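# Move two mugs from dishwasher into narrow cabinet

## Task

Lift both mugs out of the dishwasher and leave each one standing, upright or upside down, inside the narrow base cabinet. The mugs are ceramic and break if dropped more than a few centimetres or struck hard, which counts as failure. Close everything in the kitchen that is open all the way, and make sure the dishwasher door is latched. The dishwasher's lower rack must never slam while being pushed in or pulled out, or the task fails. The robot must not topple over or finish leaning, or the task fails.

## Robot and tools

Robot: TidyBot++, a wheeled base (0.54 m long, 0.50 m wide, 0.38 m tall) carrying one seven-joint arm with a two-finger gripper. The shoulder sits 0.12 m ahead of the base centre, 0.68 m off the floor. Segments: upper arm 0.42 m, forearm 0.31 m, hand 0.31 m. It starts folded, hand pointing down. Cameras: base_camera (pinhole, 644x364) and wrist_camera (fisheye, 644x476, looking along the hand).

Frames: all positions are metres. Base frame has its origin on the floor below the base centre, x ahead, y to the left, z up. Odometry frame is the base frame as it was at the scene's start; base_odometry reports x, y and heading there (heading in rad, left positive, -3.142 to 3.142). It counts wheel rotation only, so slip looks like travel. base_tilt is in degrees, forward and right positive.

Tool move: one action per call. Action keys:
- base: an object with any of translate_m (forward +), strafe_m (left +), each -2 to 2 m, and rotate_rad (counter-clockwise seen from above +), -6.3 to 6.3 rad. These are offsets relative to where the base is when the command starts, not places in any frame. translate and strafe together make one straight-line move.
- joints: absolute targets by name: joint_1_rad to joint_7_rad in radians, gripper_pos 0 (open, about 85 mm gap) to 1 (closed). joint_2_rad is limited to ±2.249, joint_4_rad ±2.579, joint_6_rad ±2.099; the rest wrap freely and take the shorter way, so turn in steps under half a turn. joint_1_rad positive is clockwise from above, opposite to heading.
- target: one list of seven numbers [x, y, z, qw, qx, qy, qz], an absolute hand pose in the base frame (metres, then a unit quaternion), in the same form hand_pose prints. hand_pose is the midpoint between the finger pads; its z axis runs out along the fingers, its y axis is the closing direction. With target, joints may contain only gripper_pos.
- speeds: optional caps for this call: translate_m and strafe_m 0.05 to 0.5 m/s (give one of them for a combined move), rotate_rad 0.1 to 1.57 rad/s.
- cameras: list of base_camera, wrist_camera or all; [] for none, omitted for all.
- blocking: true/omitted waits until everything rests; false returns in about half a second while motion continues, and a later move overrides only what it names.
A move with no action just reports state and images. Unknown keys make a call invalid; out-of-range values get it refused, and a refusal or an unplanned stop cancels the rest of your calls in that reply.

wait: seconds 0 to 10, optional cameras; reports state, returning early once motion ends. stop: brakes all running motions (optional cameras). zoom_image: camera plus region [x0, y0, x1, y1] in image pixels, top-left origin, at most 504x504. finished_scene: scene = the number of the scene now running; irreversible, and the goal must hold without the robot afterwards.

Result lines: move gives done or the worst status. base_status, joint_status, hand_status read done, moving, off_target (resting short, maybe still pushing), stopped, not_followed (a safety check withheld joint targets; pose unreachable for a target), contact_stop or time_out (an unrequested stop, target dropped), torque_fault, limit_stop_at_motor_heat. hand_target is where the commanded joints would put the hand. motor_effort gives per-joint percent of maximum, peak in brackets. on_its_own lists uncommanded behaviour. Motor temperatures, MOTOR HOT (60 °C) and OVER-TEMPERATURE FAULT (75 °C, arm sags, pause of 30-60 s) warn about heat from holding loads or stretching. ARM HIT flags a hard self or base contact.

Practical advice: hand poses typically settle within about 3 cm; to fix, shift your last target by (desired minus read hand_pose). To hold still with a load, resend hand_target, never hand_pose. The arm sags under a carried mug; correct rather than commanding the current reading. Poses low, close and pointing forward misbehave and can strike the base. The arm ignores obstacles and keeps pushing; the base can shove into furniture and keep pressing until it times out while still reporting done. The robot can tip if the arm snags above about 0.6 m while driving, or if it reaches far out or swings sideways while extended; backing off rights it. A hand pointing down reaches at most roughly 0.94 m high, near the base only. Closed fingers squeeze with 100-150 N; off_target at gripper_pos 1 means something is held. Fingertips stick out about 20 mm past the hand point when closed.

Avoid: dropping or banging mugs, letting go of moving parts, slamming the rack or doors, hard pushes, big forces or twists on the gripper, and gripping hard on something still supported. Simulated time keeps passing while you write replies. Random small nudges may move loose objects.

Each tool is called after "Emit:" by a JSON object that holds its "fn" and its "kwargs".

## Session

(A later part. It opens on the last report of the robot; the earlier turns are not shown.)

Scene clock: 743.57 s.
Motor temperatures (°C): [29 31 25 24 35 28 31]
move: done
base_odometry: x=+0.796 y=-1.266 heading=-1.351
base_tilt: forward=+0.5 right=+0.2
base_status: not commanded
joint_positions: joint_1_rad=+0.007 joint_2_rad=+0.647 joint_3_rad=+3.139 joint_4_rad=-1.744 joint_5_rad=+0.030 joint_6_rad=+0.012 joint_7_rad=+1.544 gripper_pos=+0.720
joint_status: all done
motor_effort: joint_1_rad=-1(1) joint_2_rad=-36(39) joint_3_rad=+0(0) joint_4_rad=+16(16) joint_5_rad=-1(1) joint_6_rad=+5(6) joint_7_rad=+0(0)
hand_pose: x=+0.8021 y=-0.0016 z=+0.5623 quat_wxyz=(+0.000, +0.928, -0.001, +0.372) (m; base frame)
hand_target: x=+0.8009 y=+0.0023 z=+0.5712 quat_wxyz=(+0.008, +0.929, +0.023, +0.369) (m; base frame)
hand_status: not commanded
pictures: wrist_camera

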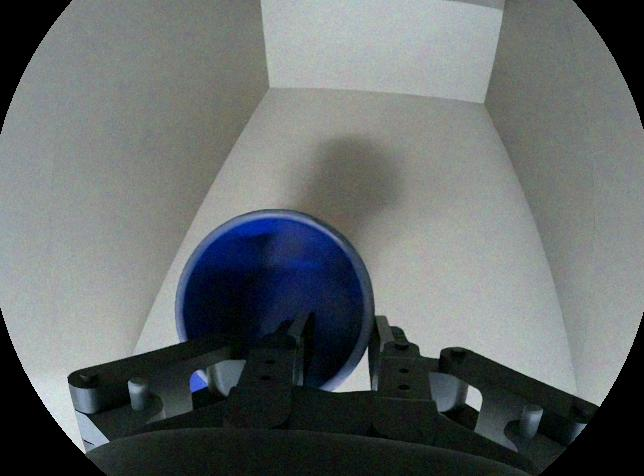

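Emit:
{"fn": "move", "kwargs": {"joints": {"joint_2_rad": 0.60, "joint_4_rad": -1.73, "joint_6_rad": -0.045}, "cameras": ["wrist_camera", "base_camera"]}}

Emit:
{"fn": "zoom_image", "kwargs": {"camera": "wrist_camera", "region": [100, 200, 500, 430]}}

Scene clock: 749.23 s.
Motor temperatures (°C): [29 31 25 24 35 28 31]
move: done
base_odometry: x=+0.796 y=-1.266 heading=-1.351
base_tilt: forward=+0.5 right=+0.2
base_status: not commanded
joint_positions: joint_1_rad=+0.007 joint_2_rad=+0.622 joint_3_rad=+3.139 joint_4_rad=-1.743 joint_5_rad=+0.030 joint_6_rad=+0.003 joint_7_rad=+1.544 gripper_pos=+0.720
joint_status: all done
motor_effort: joint_1_rad=-1(2) joint_2_rad=-37(39) joint_3_rad=+0(1) joint_4_rad=+16(18) joint_5_rad=+0(1) joint_6_rad=+6(6) joint_7_rad=+0(0)
hand_pose: x=+0.8030 y=-0.0016 z=+0.5779 quat_wxyz=(+0.001, +0.925, -0.001, +0.380) (m; base frame)
hand_target: x=+0.8005 y=+0.0023 z=+0.5885 quat_wxyz=(+0.009, +0.927, +0.023, +0.374) (m; base frame)
hand_status: not commanded
pictures: base_camera, wrist_camera

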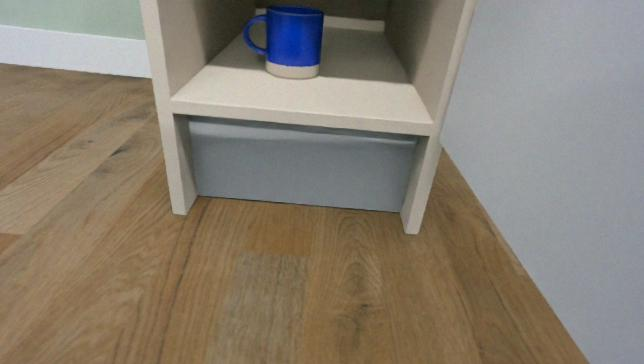

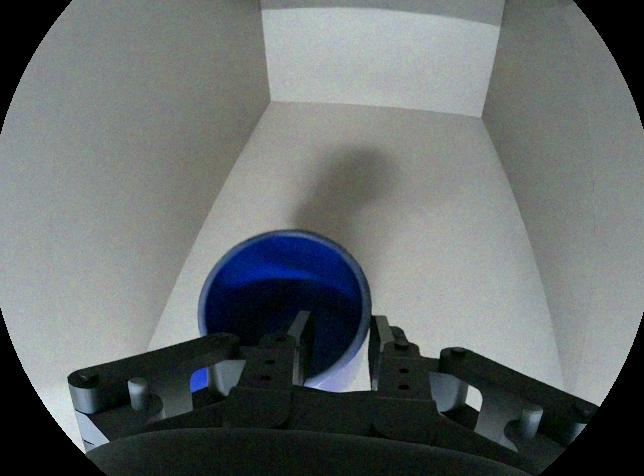

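Scaled by 1.260.

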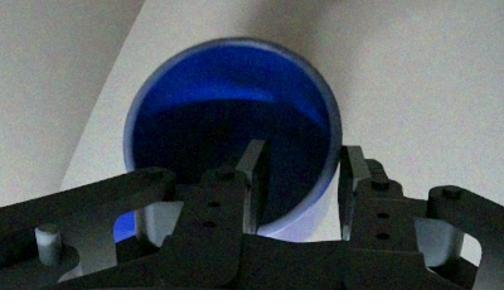

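Emit:
{"fn": "move", "kwargs": {"joints": {"joint_2_rad": 0.565, "joint_4_rad": -1.73, "joint_6_rad": -0.08}, "cameras": ["wrist_camera"]}}

Emit:
{"fn": "move", "kwargs": {"base": {"translate_m": -0.12}, "speeds": {"translate_m": 0.08}}}

Scene clock: 750.93 s.
Motor temperatures (°C): [29 31 25 24 35 28 31]
move: done
base_odometry: x=+0.796 y=-1.266 heading=-1.351
base_tilt: forward=+0.4 right=+0.1
base_status: not commanded
joint_positions: joint_1_rad=+0.007 joint_2_rad=+0.587 joint_3_rad=+3.139 joint_4_rad=-1.743 joint_5_rad=+0.030 joint_6_rad=-0.026 joint_7_rad=+1.544 gripper_pos=+0.720
joint_status: all done
motor_effort: joint_1_rad=-1(2) joint_2_rad=-36(39) joint_3_rad=+0(0) joint_4_rad=+16(17) joint_5_rad=-1(1) joint_6_rad=+5(6) joint_7_rad=+0(1)
hand_pose: x=+0.8001 y=-0.0019 z=+0.5955 quat_wxyz=(+0.001, +0.924, -0.001, +0.383) (m; base frame)
hand_target: x=+0.7957 y=+0.0023 z=+0.6047 quat_wxyz=(+0.009, +0.927, +0.023, +0.374) (m; base frame)
hand_status: not commanded
pictures: wrist_camera

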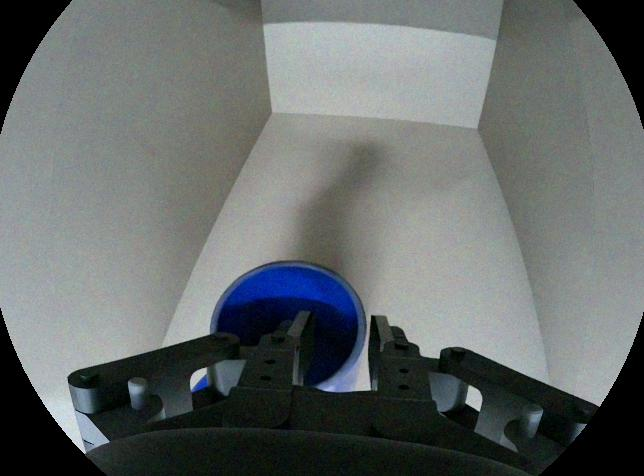

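Scene clock: 752.97 s.
Motor temperatures (°C): [29 31 25 24 35 28 31]
move: done
base_odometry: x=+0.770 y=-1.149 heading=-1.351
base_tilt: forward=+0.5 right=+0.2
base_status: done
joint_positions: joint_1_rad=+0.007 joint_2_rad=+0.585 joint_3_rad=+3.139 joint_4_rad=-1.743 joint_5_rad=+0.030 joint_6_rad=-0.026 joint_7_rad=+1.544 gripper_pos=+0.720
joint_status: not commanded
motor_effort: joint_1_rad=-1(2) joint_2_rad=-36(38) joint_3_rad=+0(1) joint_4_rad=+17(18) joint_5_rad=+0(1) joint_6_rad=+6(6) joint_7_rad=+0(1)
hand_pose: x=+0.8006 y=-0.0019 z=+0.5971 quat_wxyz=(+0.001, +0.923, -0.001, +0.384) (m; base frame)
hand_target: x=+0.7957 y=+0.0023 z=+0.6047 quat_wxyz=(+0.009, +0.927, +0.023, +0.374) (m; base frame)
hand_status: not commanded
pictures: base_camera, wrist_camera

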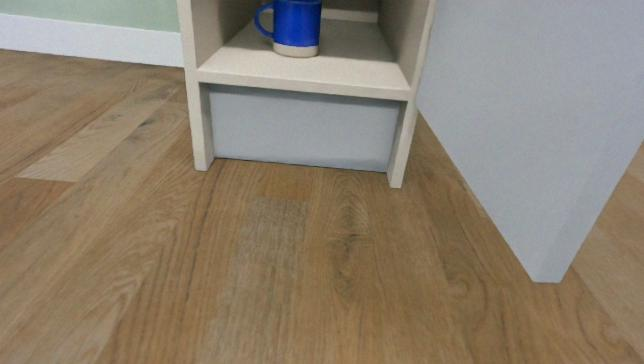

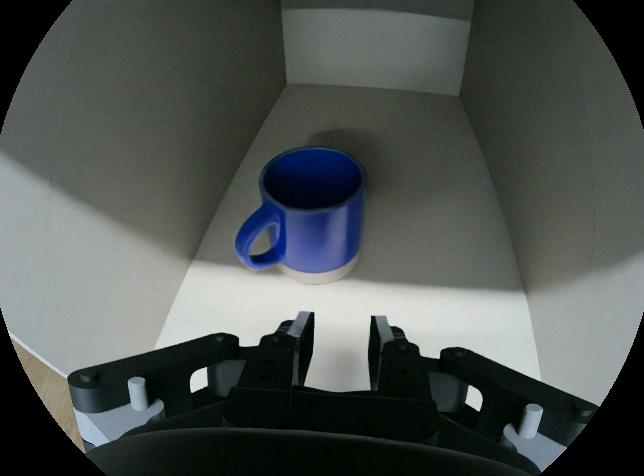

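Emit:
{"fn": "move", "kwargs": {"base": {"translate_m": -0.45}, "speeds": {"translate_m": 0.25}, "cameras": ["wrist_camera"]}}

Emit:
{"fn": "move", "kwargs": {"base": {"strafe_m": -0.27}, "speeds": {"strafe_m": 0.25}, "joints": {"joint_2_rad": 0.25, "joint_4_rad": -1.8, "joint_6_rad": -0.2, "gripper_pos": 1.0}}}

Scene clock: 770.83 s.
Motor temperatures (°C): [29 31 25 24 35 28 31]
move: done
base_odometry: x=+0.672 y=-0.709 heading=-1.352
base_tilt: forward=+0.5 right=+0.1
base_status: done
joint_positions: joint_1_rad=+0.007 joint_2_rad=+0.584 joint_3_rad=+3.139 joint_4_rad=-1.742 joint_5_rad=+0.030 joint_6_rad=-0.026 joint_7_rad=+1.544 gripper_pos=+0.720
joint_status: not commanded
motor_effort: joint_1_rad=+0(2) joint_2_rad=-36(38) joint_3_rad=+0(1) joint_4_rad=+16(18) joint_5_rad=+0(1) joint_6_rad=+6(6) joint_7_rad=+0(1)
hand_pose: x=+0.8009 y=-0.0019 z=+0.5982 quat_wxyz=(+0.001, +0.923, -0.001, +0.385) (m; base frame)
hand_target: x=+0.7957 y=+0.0023 z=+0.6047 quat_wxyz=(+0.009, +0.927, +0.023, +0.374) (m; base frame)
hand_status: not commanded
pictures: wrist_camera

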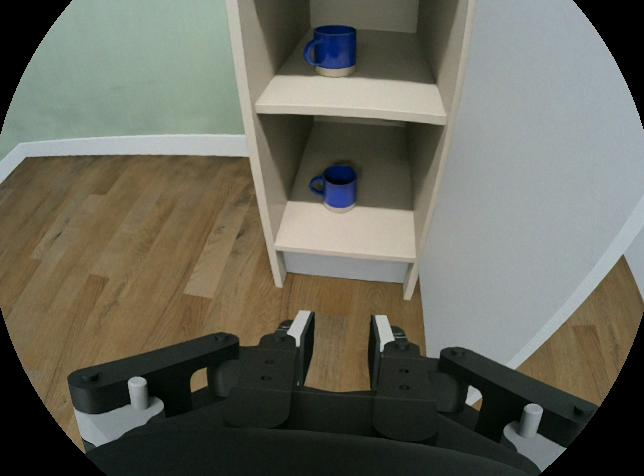

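Scene clock: 772.80 s.
Motor temperatures (°C): [29 31 25 24 35 28 31]
move: done
base_odometry: x=+0.408 y=-0.768 heading=-1.352
base_tilt: forward=+0.5 right=+0.2
base_status: done
joint_positions: joint_1_rad=+0.004 joint_2_rad=+0.261 joint_3_rad=+3.139 joint_4_rad=-1.786 joint_5_rad=+0.030 joint_6_rad=-0.138 joint_7_rad=+1.544 gripper_pos=+0.999
joint_status: all done
motor_effort: joint_1_rad=-1(3) joint_2_rad=-28(39) joint_3_rad=+0(2) joint_4_rad=+19(20) joint_5_rad=-1(1) joint_6_rad=+6(7) joint_7_rad=-1(1)
hand_pose: x=+0.7614 y=-0.0005 z=+0.7648 quat_wxyz=(+0.002, +0.888, +0.000, +0.460) (m; base frame)
hand_target: x=+0.7442 y=+0.0023 z=+0.7490 quat_wxyz=(+0.010, +0.902, +0.023, +0.431) (m; base frame)
hand_status: not commanded
pictures: base_camera, wrist_camera

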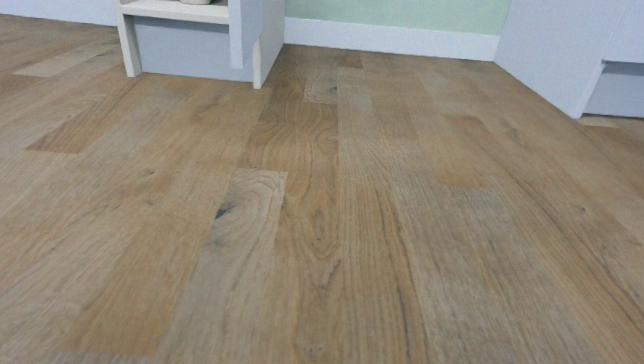

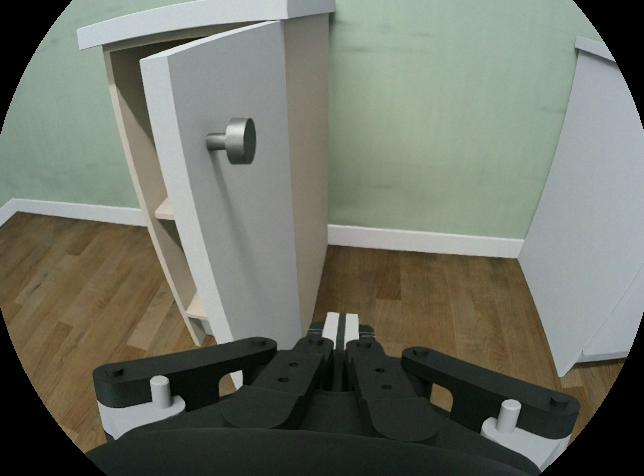

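Emit:
{"fn": "zoom_image", "kwargs": {"camera": "wrist_camera", "region": [70, 0, 370, 400]}}

Scaled by 1.260.

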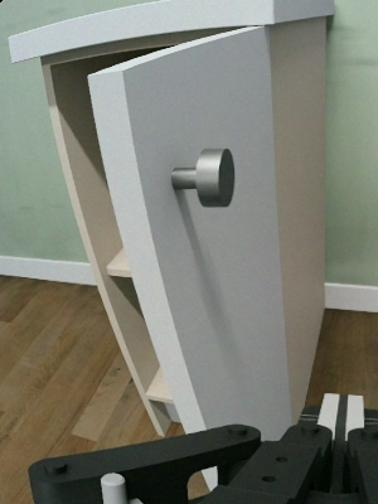

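Emit:
{"fn": "move", "kwargs": {"joints": {"joint_2_rad": 0.945, "joint_4_rad": -1.933, "joint_6_rad": 1.265, "gripper_pos": 1.0}}}

Scene clock: 788.87 s.
Motor temperatures (°C): [29 31 25 24 35 28 31]
move: done
base_odometry: x=+0.408 y=-0.768 heading=-1.352
base_tilt: forward=+0.5 right=+0.2
base_status: not commanded
joint_positions: joint_1_rad=+0.004 joint_2_rad=+0.935 joint_3_rad=+3.139 joint_4_rad=-1.918 joint_5_rad=+0.030 joint_6_rad=+1.211 joint_7_rad=+1.544 gripper_pos=+0.999
joint_status: all done
motor_effort: joint_1_rad=-1(2) joint_2_rad=-39(42) joint_3_rad=+0(1) joint_4_rad=+10(20) joint_5_rad=-1(1) joint_6_rad=+8(9) joint_7_rad=+0(1)
hand_pose: x=+0.8574 y=+0.0088 z=+0.6083 quat_wxyz=(-0.016, +0.732, +0.002, +0.681) (m; base frame)
hand_target: x=+0.8529 y=+0.0021 z=+0.6116 quat_wxyz=(+0.016, +0.722, +0.018, +0.692) (m; base frame)
hand_status: not commanded
pictures: base_camera, wrist_camera

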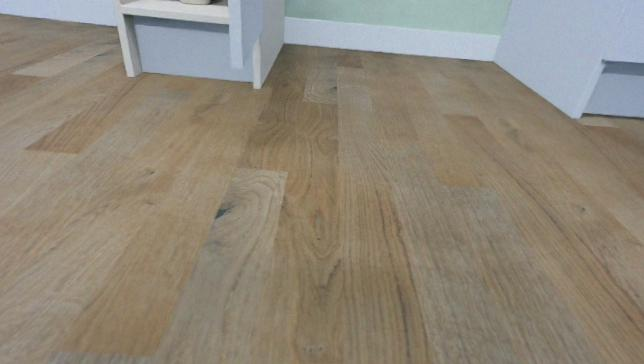

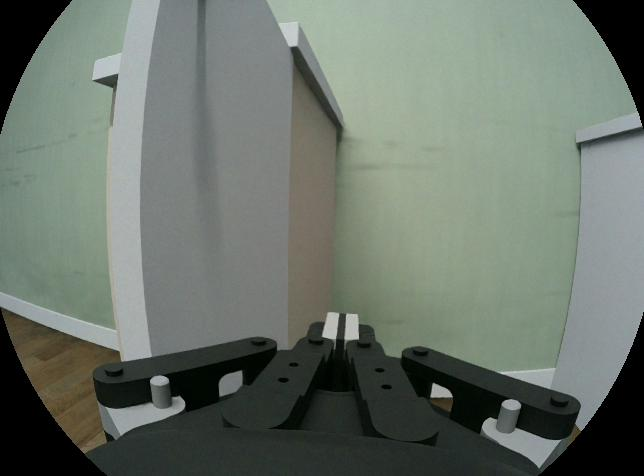

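Emit:
{"fn": "move", "kwargs": {"base": {"translate_m": 0.15, "strafe_m": 0.01}, "speeds": {"translate_m": 0.15}, "cameras": ["wrist_camera"]}}

Emit:
{"fn": "move", "kwargs": {"base": {"strafe_m": 0.10}, "speeds": {"strafe_m": 0.08}}}

Scene clock: 792.00 s.
Motor temperatures (°C): [29 31 25 24 35 28 31]
move: done
base_odometry: x=+0.450 y=-0.912 heading=-1.352
base_tilt: forward=+0.5 right=+0.1
base_status: done
joint_positions: joint_1_rad=+0.004 joint_2_rad=+0.935 joint_3_rad=+3.139 joint_4_rad=-1.922 joint_5_rad=+0.030 joint_6_rad=+1.216 joint_7_rad=+1.544 gripper_pos=+0.999
joint_status: not commanded
motor_effort: joint_1_rad=+0(2) joint_2_rad=-39(41) joint_3_rad=-1(1) joint_4_rad=+10(12) joint_5_rad=-1(1) joint_6_rad=+8(8) joint_7_rad=+0(1)
hand_pose: x=+0.8562 y=+0.0088 z=+0.6080 quat_wxyz=(-0.016, +0.732, +0.002, +0.682) (m; base frame)
hand_target: x=+0.8529 y=+0.0021 z=+0.6116 quat_wxyz=(+0.016, +0.722, +0.018, +0.692) (m; base frame)
hand_status: not commanded
pictures: wrist_camera

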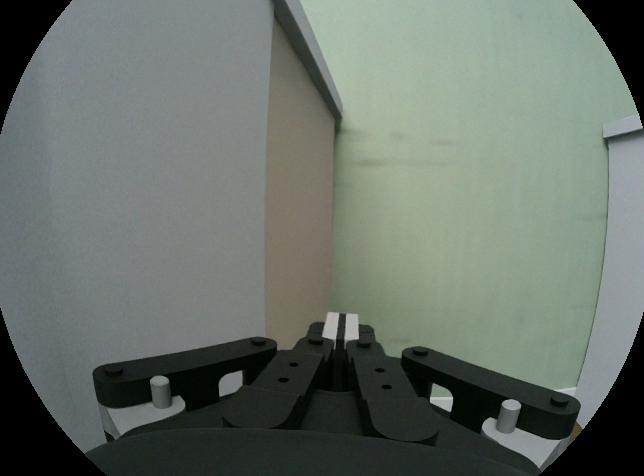

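Scene clock: 793.80 s.
Motor temperatures (°C): [29 31 25 24 35 28 31]
move: done
base_odometry: x=+0.548 y=-0.891 heading=-1.352
base_tilt: forward=+0.5 right=+0.1
base_status: done
joint_positions: joint_1_rad=+0.001 joint_2_rad=+0.935 joint_3_rad=+3.139 joint_4_rad=-1.922 joint_5_rad=+0.029 joint_6_rad=+1.216 joint_7_rad=+1.544 gripper_pos=+0.999
joint_status: not commanded
motor_effort: joint_1_rad=+0(5) joint_2_rad=-39(40) joint_3_rad=+0(3) joint_4_rad=+11(12) joint_5_rad=+0(1) joint_6_rad=+8(8) joint_7_rad=+0(1)
hand_pose: x=+0.8562 y=+0.0110 z=+0.6081 quat_wxyz=(-0.017, +0.731, +0.003, +0.682) (m; base frame)
hand_target: x=+0.8529 y=+0.0021 z=+0.6116 quat_wxyz=(+0.016, +0.722, +0.018, +0.692) (m; base frame)
hand_status: not commanded
pictures: base_camera, wrist_camera

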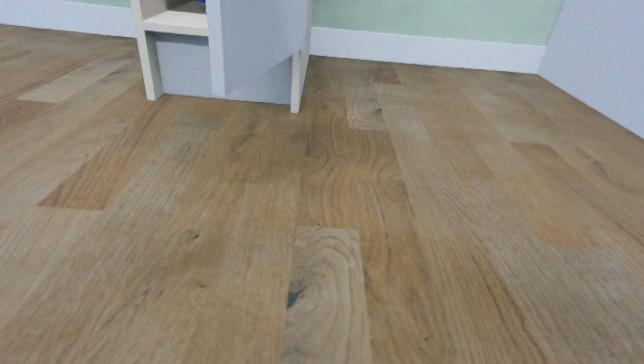

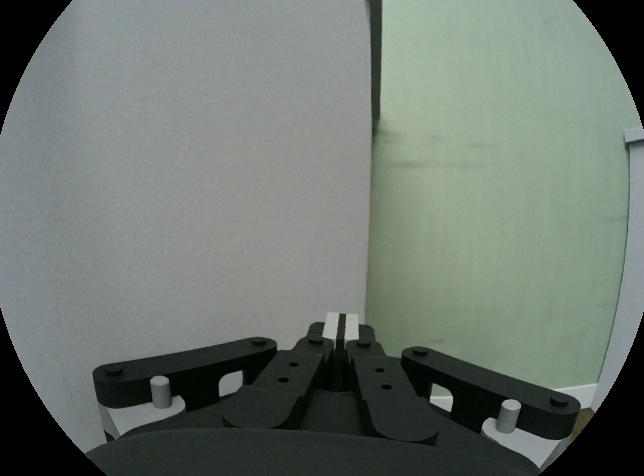

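Emit:
{"fn": "move", "kwargs": {"base": {"strafe_m": 0.10, "translate_m": 0.01}, "speeds": {"strafe_m": 0.08}}}

Scene clock: 797.67 s.
Motor temperatures (°C): [29 31 25 24 35 28 31]
move: done
base_odometry: x=+0.648 y=-0.879 heading=-1.352
base_tilt: forward=+0.5 right=+0.1
base_status: done
joint_positions: joint_1_rad=+0.001 joint_2_rad=+0.935 joint_3_rad=+3.139 joint_4_rad=-1.922 joint_5_rad=+0.029 joint_6_rad=+1.216 joint_7_rad=+1.544 gripper_pos=+0.999
joint_status: not commanded
motor_effort: joint_1_rad=-1(5) joint_2_rad=-39(41) joint_3_rad=+0(3) joint_4_rad=+11(12) joint_5_rad=-1(2) joint_6_rad=+8(8) joint_7_rad=+0(1)
hand_pose: x=+0.8562 y=+0.0107 z=+0.6081 quat_wxyz=(-0.017, +0.731, +0.003, +0.682) (m; base frame)
hand_target: x=+0.8529 y=+0.0021 z=+0.6116 quat_wxyz=(+0.016, +0.722, +0.018, +0.692) (m; base frame)
hand_status: not commanded
pictures: base_camera, wrist_camera

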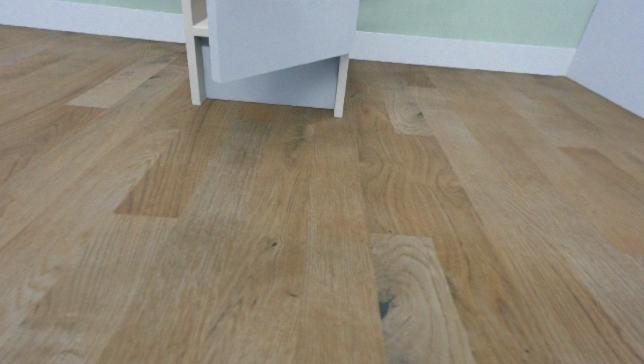

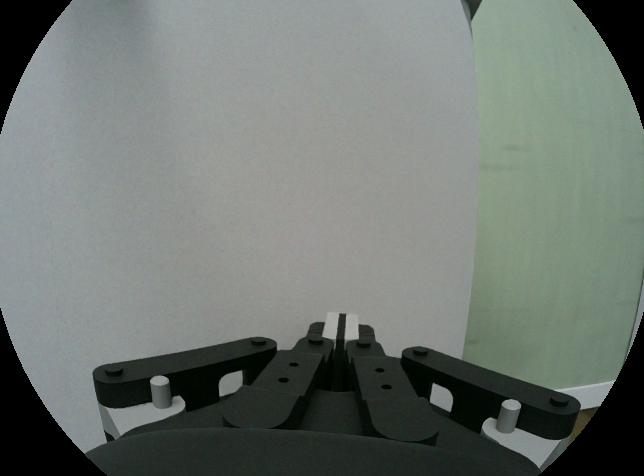

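Emit:
{"fn": "move", "kwargs": {"base": {"strafe_m": 0.10, "translate_m": 0.06}, "speeds": {"strafe_m": 0.08}}}

Scene clock: 800.57 s.
Motor temperatures (°C): [29 31 25 24 35 28 31]
move: done
base_odometry: x=+0.759 y=-0.916 heading=-1.352
base_tilt: forward=+0.5 right=+0.1
base_status: done
joint_positions: joint_1_rad=+0.002 joint_2_rad=+0.935 joint_3_rad=+3.139 joint_4_rad=-1.923 joint_5_rad=+0.028 joint_6_rad=+1.217 joint_7_rad=+1.544 gripper_pos=+0.999
joint_status: not commanded
motor_effort: joint_1_rad=-1(4) joint_2_rad=-40(41) joint_3_rad=-1(3) joint_4_rad=+11(13) joint_5_rad=-1(3) joint_6_rad=+8(8) joint_7_rad=+0(1)
hand_pose: x=+0.8558 y=+0.0093 z=+0.6078 quat_wxyz=(-0.016, +0.732, +0.002, +0.682) (m; base frame)
hand_target: x=+0.8529 y=+0.0021 z=+0.6116 quat_wxyz=(+0.016, +0.722, +0.018, +0.692) (m; base frame)
hand_status: not commanded
pictures: base_camera, wrist_camera

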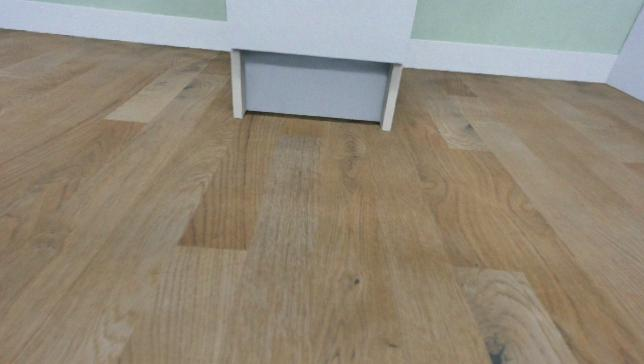

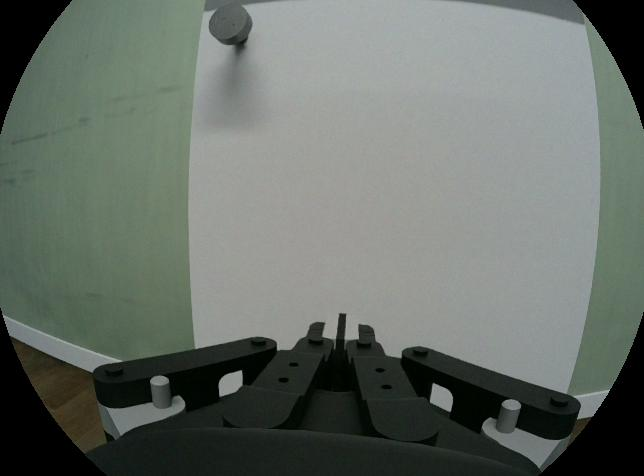

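Emit:
{"fn": "move", "kwargs": {"base": {"strafe_m": 0.08, "translate_m": 0.07}, "speeds": {"strafe_m": 0.1}, "cameras": ["wrist_camera"]}}

Emit:
{"fn": "move", "kwargs": {"base": {"translate_m": 0.08}, "speeds": {"translate_m": 0.05}}}

Scene clock: 805.77 s.
Motor temperatures (°C): [29 31 25 24 35 28 31]
move: done
base_odometry: x=+0.852 y=-0.966 heading=-1.352
base_tilt: forward=+0.5 right=+0.2
base_status: done
joint_positions: joint_1_rad=+0.000 joint_2_rad=+0.936 joint_3_rad=+3.139 joint_4_rad=-1.924 joint_5_rad=+0.028 joint_6_rad=+1.218 joint_7_rad=+1.544 gripper_pos=+0.999
joint_status: not commanded
motor_effort: joint_1_rad=+0(4) joint_2_rad=-40(40) joint_3_rad=-1(2) joint_4_rad=+10(11) joint_5_rad=-1(1) joint_6_rad=+8(8) joint_7_rad=+0(1)
hand_pose: x=+0.8557 y=+0.0103 z=+0.6076 quat_wxyz=(-0.016, +0.732, +0.002, +0.682) (m; base frame)
hand_target: x=+0.8529 y=+0.0021 z=+0.6116 quat_wxyz=(+0.016, +0.722, +0.018, +0.692) (m; base frame)
hand_status: not commanded
pictures: wrist_camera

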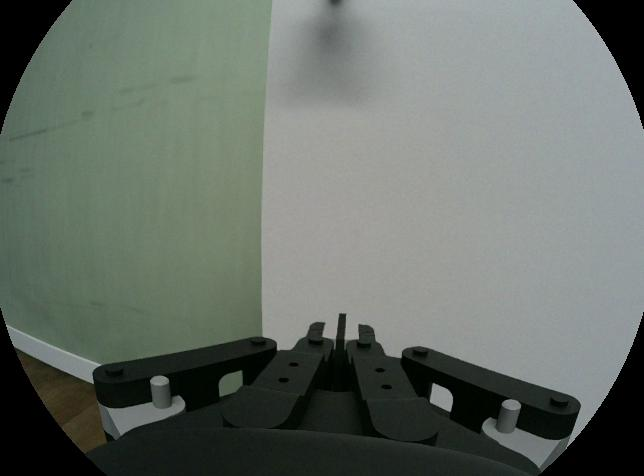

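Scene clock: 807.90 s.
Motor temperatures (°C): [29 31 25 24 35 28 31]
move: done
base_odometry: x=+0.869 y=-1.044 heading=-1.352
base_tilt: forward=+0.4 right=+0.1
base_status: done
joint_positions: joint_1_rad=+0.000 joint_2_rad=+0.936 joint_3_rad=+3.139 joint_4_rad=-2.051 joint_5_rad=+0.028 joint_6_rad=+1.228 joint_7_rad=+1.544 gripper_pos=+0.999
joint_status: not commanded
motor_effort: joint_1_rad=+2(3) joint_2_rad=-37(40) joint_3_rad=+2(3) joint_4_rad=+29(33) joint_5_rad=-3(3) joint_6_rad=+7(8) joint_7_rad=+0(1)
hand_pose: x=+0.8118 y=+0.0104 z=+0.5622 quat_wxyz=(-0.017, +0.771, +0.001, +0.637) (m; base frame)
hand_target: x=+0.8529 y=+0.0021 z=+0.6116 quat_wxyz=(+0.016, +0.722, +0.018, +0.692) (m; base frame)
hand_status: not commanded
pictures: base_camera, wrist_camera

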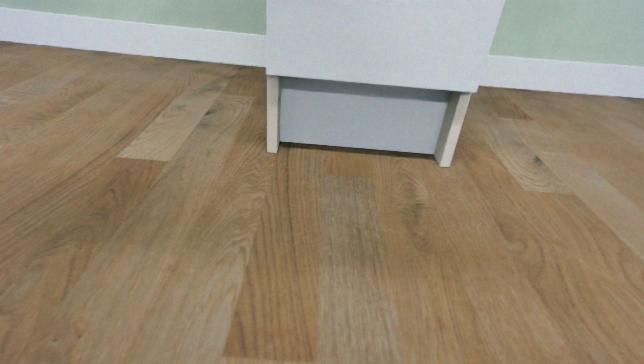

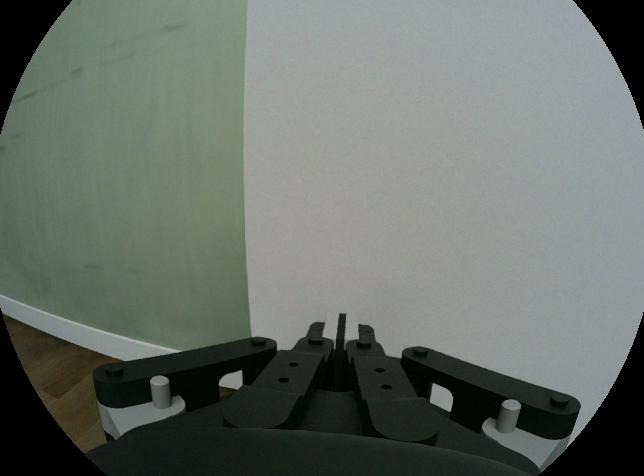

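Emit:
{"fn": "move", "kwargs": {"base": {"translate_m": -0.30}, "speeds": {"translate_m": 0.2}}}

Emit:
{"fn": "zoom_image", "kwargs": {"camera": "base_camera", "region": [200, 0, 460, 140]}}

Scene clock: 811.37 s.
Motor temperatures (°C): [29 31 25 24 35 28 31]
move: done
base_odometry: x=+0.804 y=-0.751 heading=-1.351
base_tilt: forward=+0.5 right=+0.1
base_status: done
joint_positions: joint_1_rad=+0.000 joint_2_rad=+0.950 joint_3_rad=+3.139 joint_4_rad=-1.931 joint_5_rad=+0.028 joint_6_rad=+1.237 joint_7_rad=+1.544 gripper_pos=+0.999
joint_status: not commanded
motor_effort: joint_1_rad=+0(3) joint_2_rad=-39(44) joint_3_rad=+0(2) joint_4_rad=+10(28) joint_5_rad=-1(4) joint_6_rad=+8(12) joint_7_rad=-1(1)
hand_pose: x=+0.8525 y=+0.0104 z=+0.6003 quat_wxyz=(-0.017, +0.732, +0.002, +0.681) (m; base frame)
hand_target: x=+0.8529 y=+0.0021 z=+0.6116 quat_wxyz=(+0.016, +0.722, +0.018, +0.692) (m; base frame)
hand_status: not commanded
pictures: base_camera, wrist_camera

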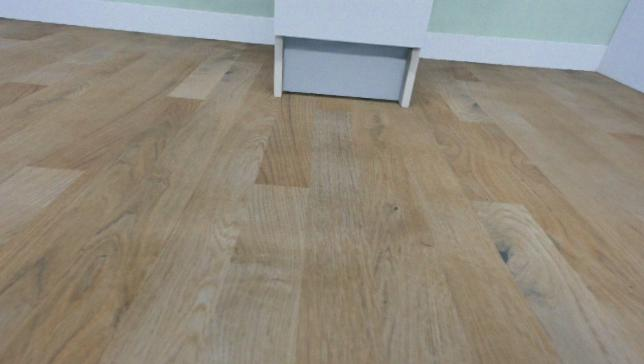

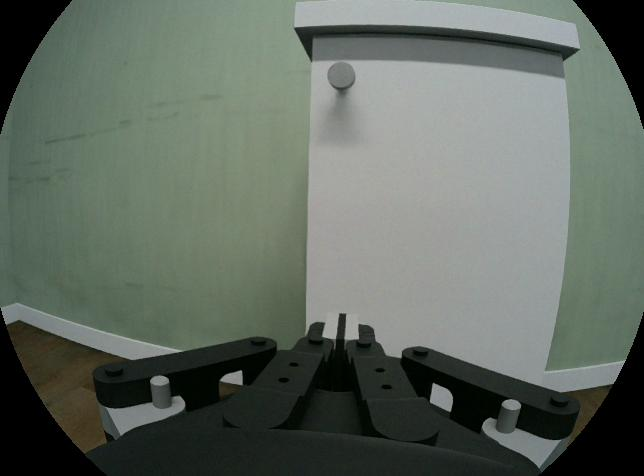

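Scaled by 1.938.

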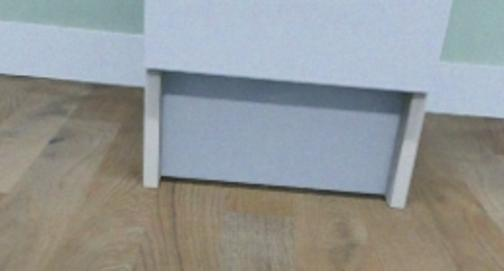

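Emit:
{"fn": "move", "kwargs": {"base": {"rotate_rad": 1.571}, "speeds": {"rotate_rad": 0.9}, "joints": {"joint_2_rad": 0.27, "joint_4_rad": -1.79, "joint_6_rad": -0.40}}}

Emit:
{"fn": "zoom_image", "kwargs": {"camera": "wrist_camera", "region": [220, 0, 560, 240]}}

Scene clock: 824.93 s.
Motor temperatures (°C): [29 31 25 24 35 28 31]
move: done
base_odometry: x=+0.804 y=-0.751 heading=+0.219
base_tilt: forward=+0.5 right=+0.2
base_status: done
joint_positions: joint_1_rad=-0.002 joint_2_rad=+0.290 joint_3_rad=+3.139 joint_4_rad=-1.808 joint_5_rad=+0.028 joint_6_rad=-0.336 joint_7_rad=+1.544 gripper_pos=+0.999
joint_status: all done
motor_effort: joint_1_rad=-1(6) joint_2_rad=-28(43) joint_3_rad=+0(3) joint_4_rad=+19(19) joint_5_rad=-1(1) joint_6_rad=+5(9) joint_7_rad=+0(1)
hand_pose: x=+0.7134 y=+0.0009 z=+0.6906 quat_wxyz=(+0.003, +0.938, +0.000, +0.347) (m; base frame)
hand_target: x=+0.7048 y=+0.0023 z=+0.6979 quat_wxyz=(+0.008, +0.942, +0.024, +0.334) (m; base frame)
hand_status: not commanded
pictures: base_camera, wrist_camera

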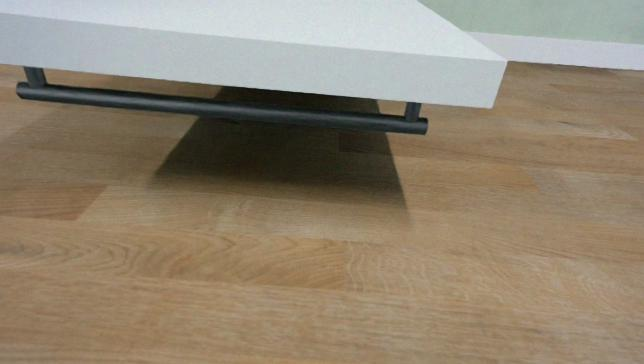

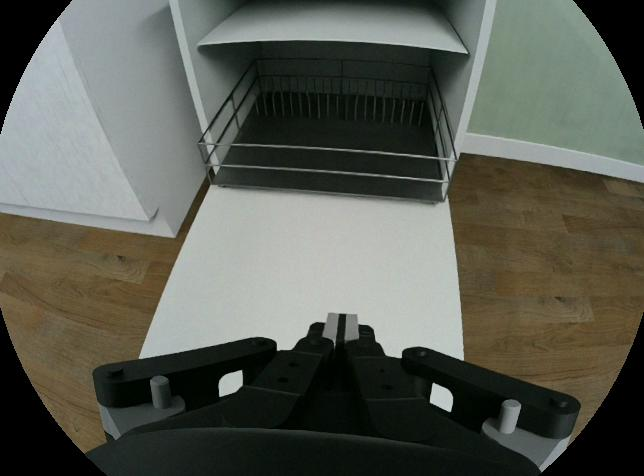

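Scaled by 1.482.

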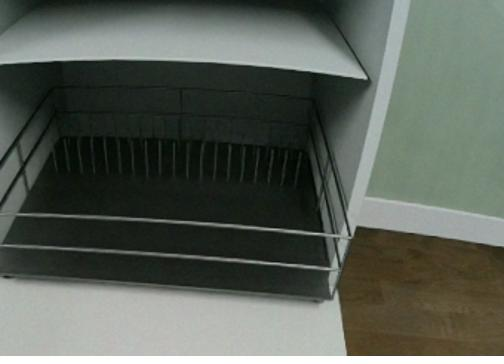

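Emit:
{"fn": "move", "kwargs": {"base": {"translate_m": 0.20, "strafe_m": 0.055, "rotate_rad": -0.02}, "speeds": {"translate_m": 0.2}, "joints": {"joint_2_rad": 0.85, "joint_4_rad": -1.2, "joint_6_rad": -0.55}}}

Emit:
{"fn": "move", "kwargs": {"joints": {"joint_2_rad": 1.33, "joint_4_rad": -0.734, "joint_6_rad": -0.60}}}

Scene clock: 842.27 s.
Motor temperatures (°C): [29 31 25 24 35 28 31]
move: done
base_odometry: x=+0.988 y=-0.653 heading=+0.200
base_tilt: forward=+0.5 right=+0.1
base_status: done
joint_positions: joint_1_rad=+0.004 joint_2_rad=+0.847 joint_3_rad=+3.140 joint_4_rad=-1.223 joint_5_rad=+0.028 joint_6_rad=-0.488 joint_7_rad=+1.544 gripper_pos=+0.999
joint_status: all done
motor_effort: joint_1_rad=+0(6) joint_2_rad=-45(48) joint_3_rad=+0(4) joint_4_rad=+18(21) joint_5_rad=+0(1) joint_6_rad=+4(6) joint_7_rad=+0(1)
hand_pose: x=+0.8817 y=-0.0050 z=+0.5498 quat_wxyz=(+0.006, +0.958, -0.005, +0.288) (m; base frame)
hand_target: x=+0.8745 y=+0.0023 z=+0.5478 quat_wxyz=(+0.006, +0.963, +0.024, +0.267) (m; base frame)
hand_status: not commanded
pictures: base_camera, wrist_camera

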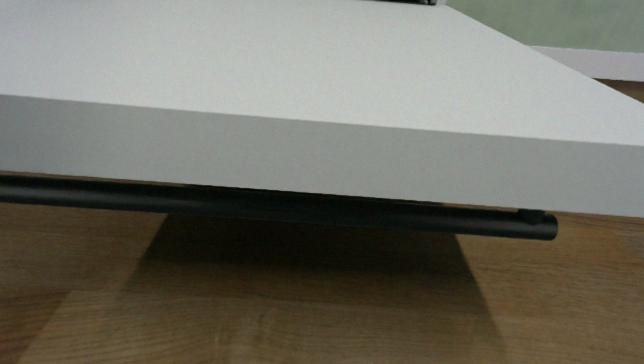

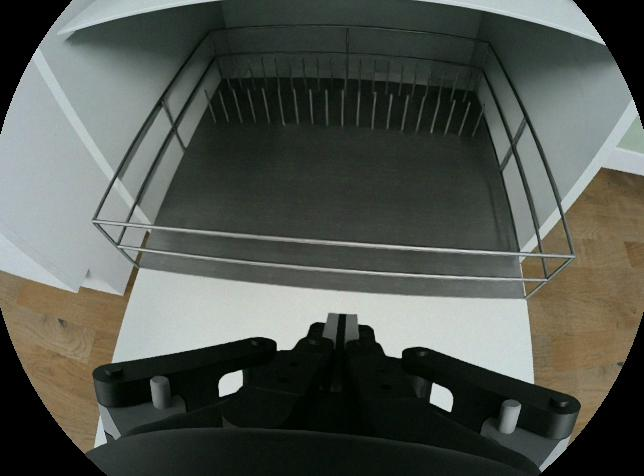

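Scene clock: 844.20 s.
Motor temperatures (°C): [29 31 25 24 35 28 31]
move: done
base_odometry: x=+0.988 y=-0.653 heading=+0.200
base_tilt: forward=+0.5 right=+0.1
base_status: not commanded
joint_positions: joint_1_rad=+0.004 joint_2_rad=+1.334 joint_3_rad=+3.140 joint_4_rad=-0.755 joint_5_rad=+0.028 joint_6_rad=-0.541 joint_7_rad=+1.544 gripper_pos=+0.999
joint_status: all done
motor_effort: joint_1_rad=-1(2) joint_2_rad=-52(57) joint_3_rad=+0(1) joint_4_rad=+17(20) joint_5_rad=+0(1) joint_6_rad=+4(6) joint_7_rad=+0(1)
hand_pose: x=+0.9534 y=-0.0058 z=+0.3532 quat_wxyz=(+0.006, +0.967, -0.005, +0.253) (m; base frame)
hand_target: x=+0.9476 y=+0.0022 z=+0.3569 quat_wxyz=(+0.005, +0.971, +0.024, +0.236) (m; base frame)
hand_status: not commanded
pictures: base_camera, wrist_camera

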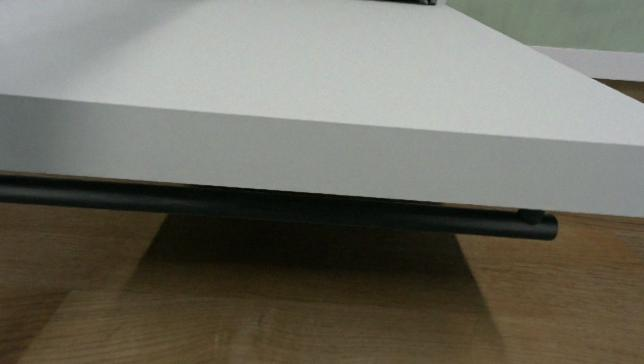

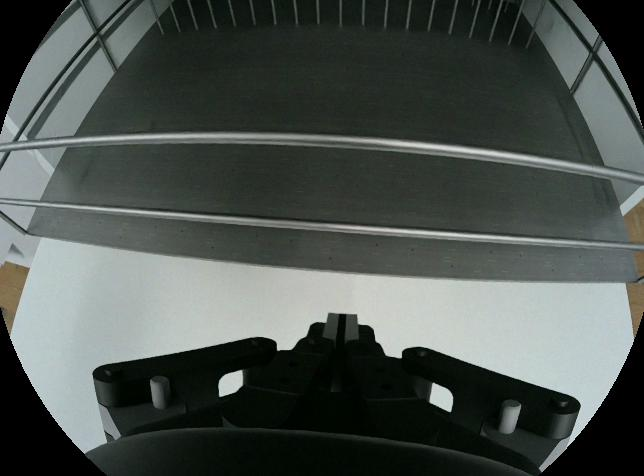

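Emit:
{"fn": "move", "kwargs": {"joints": {"joint_2_rad": 1.385, "joint_4_rad": -0.734, "joint_6_rad": -0.60}, "cameras": ["wrist_camera"]}}

Emit:
{"fn": "move", "kwargs": {"base": {"translate_m": 0.06}, "speeds": {"translate_m": 0.06}}}

Scene clock: 848.13 s.
Motor temperatures (°C): [29 31 25 24 35 28 31]
move: done
base_odometry: x=+0.988 y=-0.653 heading=+0.200
base_tilt: forward=+0.5 right=+0.2
base_status: not commanded
joint_positions: joint_1_rad=+0.004 joint_2_rad=+1.379 joint_3_rad=+3.140 joint_4_rad=-0.750 joint_5_rad=+0.028 joint_6_rad=-0.544 joint_7_rad=+1.544 gripper_pos=+0.999
joint_status: all done
motor_effort: joint_1_rad=+0(2) joint_2_rad=-52(55) joint_3_rad=+0(1) joint_4_rad=+16(19) joint_5_rad=-1(1) joint_6_rad=+3(4) joint_7_rad=+0(1)
hand_pose: x=+0.9392 y=-0.0058 z=+0.3176 quat_wxyz=(+0.006, +0.973, -0.005, +0.232) (m; base frame)
hand_target: x=+0.9285 y=+0.0022 z=+0.3118 quat_wxyz=(+0.004, +0.977, +0.024, +0.210) (m; base frame)
hand_status: not commanded
pictures: wrist_camera

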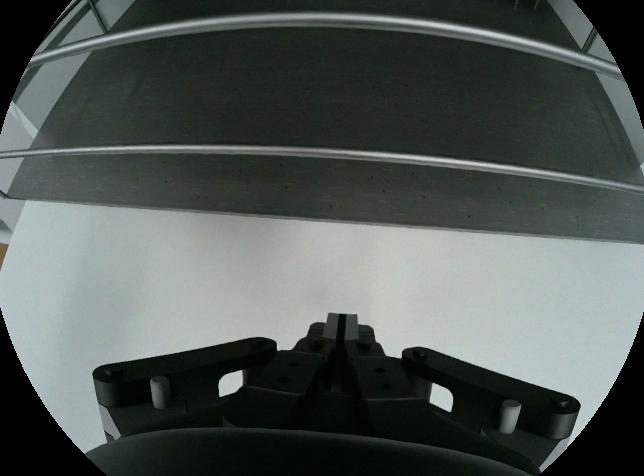

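Scene clock: 849.63 s.
Motor temperatures (°C): [29 31 25 24 35 28 31]
move: done
base_odometry: x=+1.046 y=-0.641 heading=+0.200
base_tilt: forward=+0.4 right=+0.2
base_status: done
joint_positions: joint_1_rad=+0.004 joint_2_rad=+1.379 joint_3_rad=+3.140 joint_4_rad=-0.750 joint_5_rad=+0.028 joint_6_rad=-0.545 joint_7_rad=+1.544 gripper_pos=+0.999
joint_status: not commanded
motor_effort: joint_1_rad=-1(3) joint_2_rad=-52(54) joint_3_rad=-1(1) joint_4_rad=+18(18) joint_5_rad=+0(1) joint_6_rad=+4(4) joint_7_rad=+0(0)
hand_pose: x=+0.9391 y=-0.0058 z=+0.3176 quat_wxyz=(+0.006, +0.973, -0.005, +0.232) (m; base frame)
hand_target: x=+0.9285 y=+0.0022 z=+0.3118 quat_wxyz=(+0.004, +0.977, +0.024, +0.210) (m; base frame)
hand_status: not commanded
pictures: base_camera, wrist_camera

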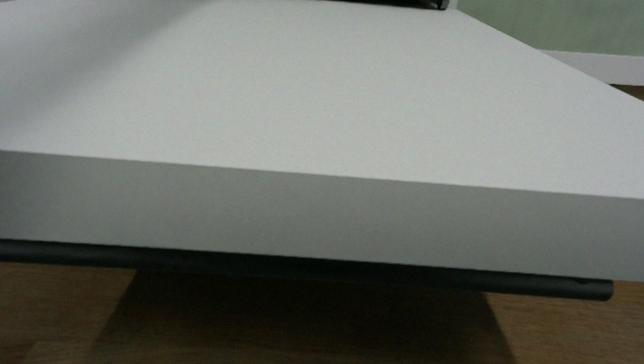

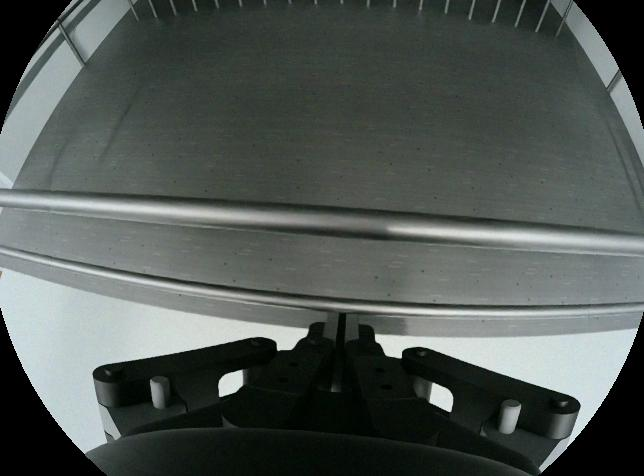

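Emit:
{"fn": "move", "kwargs": {}}

Scene clock: 856.87 s.
Motor temperatures (°C): [29 31 25 24 35 28 31]
base_odometry: x=+1.046 y=-0.641 heading=+0.200
base_tilt: forward=+0.5 right=+0.2
base_status: done
joint_positions: joint_1_rad=+0.004 joint_2_rad=+1.379 joint_3_rad=+3.140 joint_4_rad=-0.750 joint_5_rad=+0.028 joint_6_rad=-0.545 joint_7_rad=+1.544 gripper_pos=+0.999
joint_status: not commanded
motor_effort: joint_1_rad=-1(3) joint_2_rad=-53(54) joint_3_rad=+0(1) joint_4_rad=+17(18) joint_5_rad=-1(1) joint_6_rad=+4(4) joint_7_rad=+0(0)
hand_pose: x=+0.9391 y=-0.0058 z=+0.3176 quat_wxyz=(+0.006, +0.973, -0.005, +0.232) (m; base frame)
hand_target: x=+0.9285 y=+0.0022 z=+0.3118 quat_wxyz=(+0.004, +0.977, +0.024, +0.210) (m; base frame)
hand_status: not commanded
pictures: base_camera, wrist_camera

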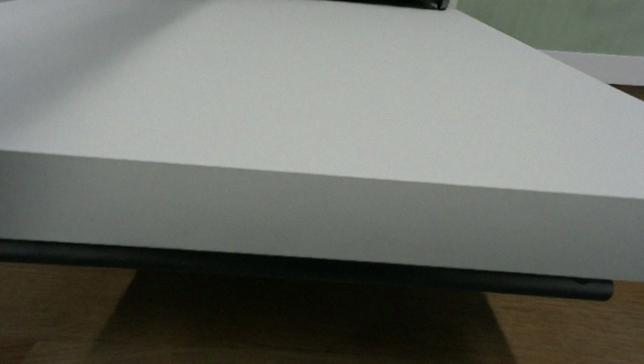

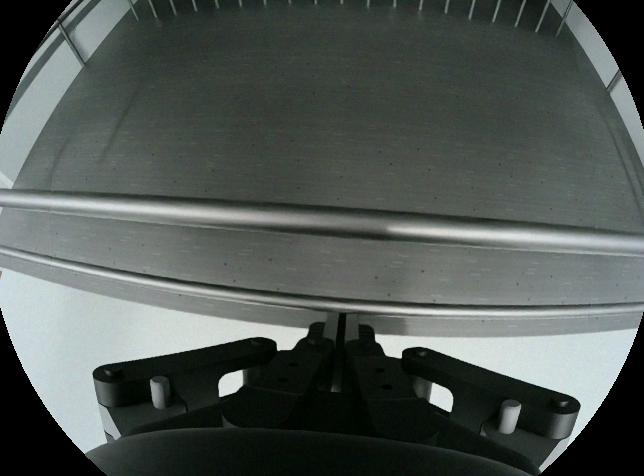

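Emit:
{"fn": "move", "kwargs": {"base": {"translate_m": 0.03}, "speeds": {"translate_m": 0.05}}}

Scene clock: 858.80 s.
Motor temperatures (°C): [29 31 25 24 35 28 31]
move: done
base_odometry: x=+1.076 y=-0.635 heading=+0.201
base_tilt: forward=+0.5 right=+0.1
base_status: done
joint_positions: joint_1_rad=+0.004 joint_2_rad=+1.381 joint_3_rad=+3.140 joint_4_rad=-0.748 joint_5_rad=+0.028 joint_6_rad=-0.557 joint_7_rad=+1.544 gripper_pos=+0.999
joint_status: not commanded
motor_effort: joint_1_rad=+0(3) joint_2_rad=-53(55) joint_3_rad=-1(2) joint_4_rad=+17(20) joint_5_rad=-1(1) joint_6_rad=+4(6) joint_7_rad=+0(1)
hand_pose: x=+0.9358 y=-0.0058 z=+0.3153 quat_wxyz=(+0.007, +0.974, -0.005, +0.226) (m; base frame)
hand_target: x=+0.9285 y=+0.0022 z=+0.3118 quat_wxyz=(+0.004, +0.977, +0.024, +0.210) (m; base frame)
hand_status: not commanded
pictures: base_camera, wrist_camera

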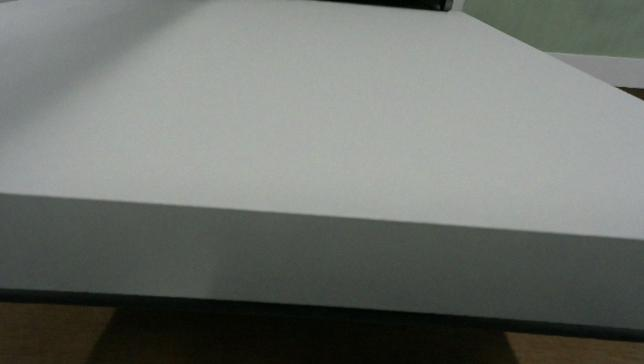

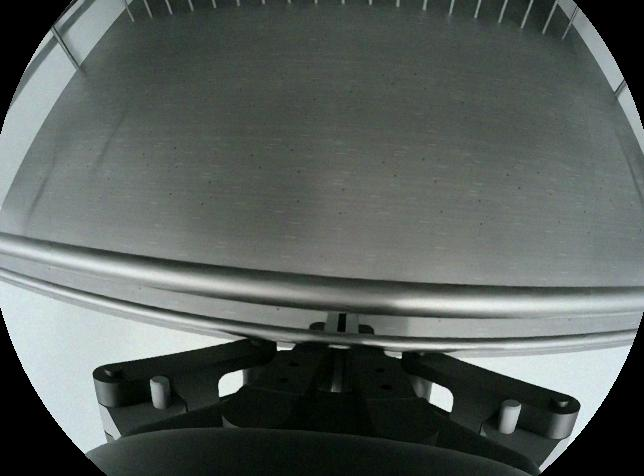

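Emit:
{"fn": "zoom_image", "kwargs": {"camera": "wrist_camera", "region": [220, 230, 480, 400]}}

Scaled by 1.938.

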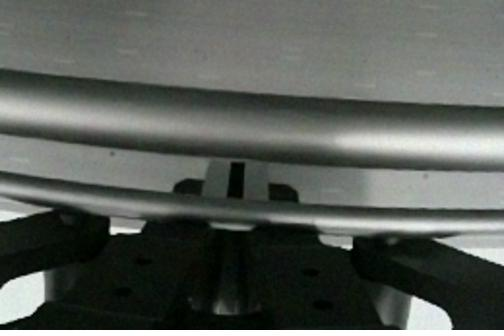

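Emit:
{"fn": "move", "kwargs": {"base": {"translate_m": 0.02}, "speeds": {"translate_m": 0.05}}}

Emit:
{"fn": "zoom_image", "kwargs": {"camera": "wrist_camera", "region": [220, 230, 480, 400]}}

Scene clock: 865.17 s.
Motor temperatures (°C): [29 31 25 24 35 28 31]
move: done
base_odometry: x=+1.095 y=-0.631 heading=+0.201
base_tilt: forward=+0.5 right=+0.2
base_status: done
joint_positions: joint_1_rad=+0.004 joint_2_rad=+1.382 joint_3_rad=+3.140 joint_4_rad=-0.746 joint_5_rad=+0.028 joint_6_rad=-0.564 joint_7_rad=+1.544 gripper_pos=+0.999
joint_status: not commanded
motor_effort: joint_1_rad=+0(5) joint_2_rad=-53(56) joint_3_rad=+0(3) joint_4_rad=+17(21) joint_5_rad=-1(2) joint_6_rad=+3(6) joint_7_rad=+0(1)
hand_pose: x=+0.9344 y=-0.0058 z=+0.3140 quat_wxyz=(+0.007, +0.975, -0.005, +0.223) (m; base frame)
hand_target: x=+0.9285 y=+0.0022 z=+0.3118 quat_wxyz=(+0.004, +0.977, +0.024, +0.210) (m; base frame)
hand_status: not commanded
pictures: base_camera, wrist_camera

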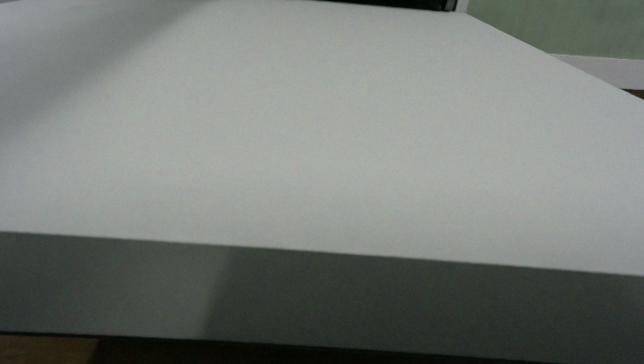

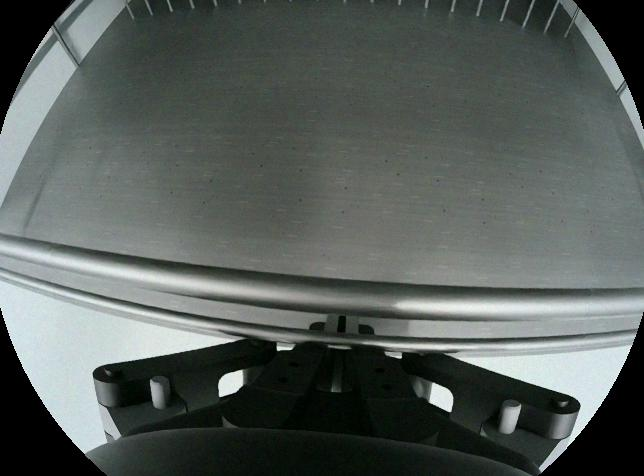

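Scaled by 1.938.

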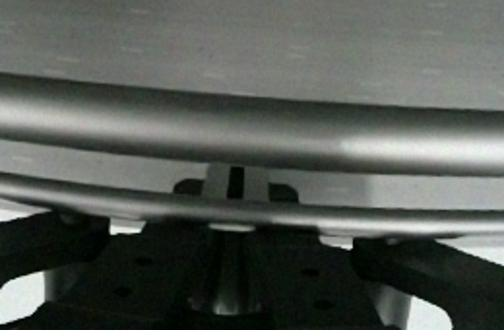

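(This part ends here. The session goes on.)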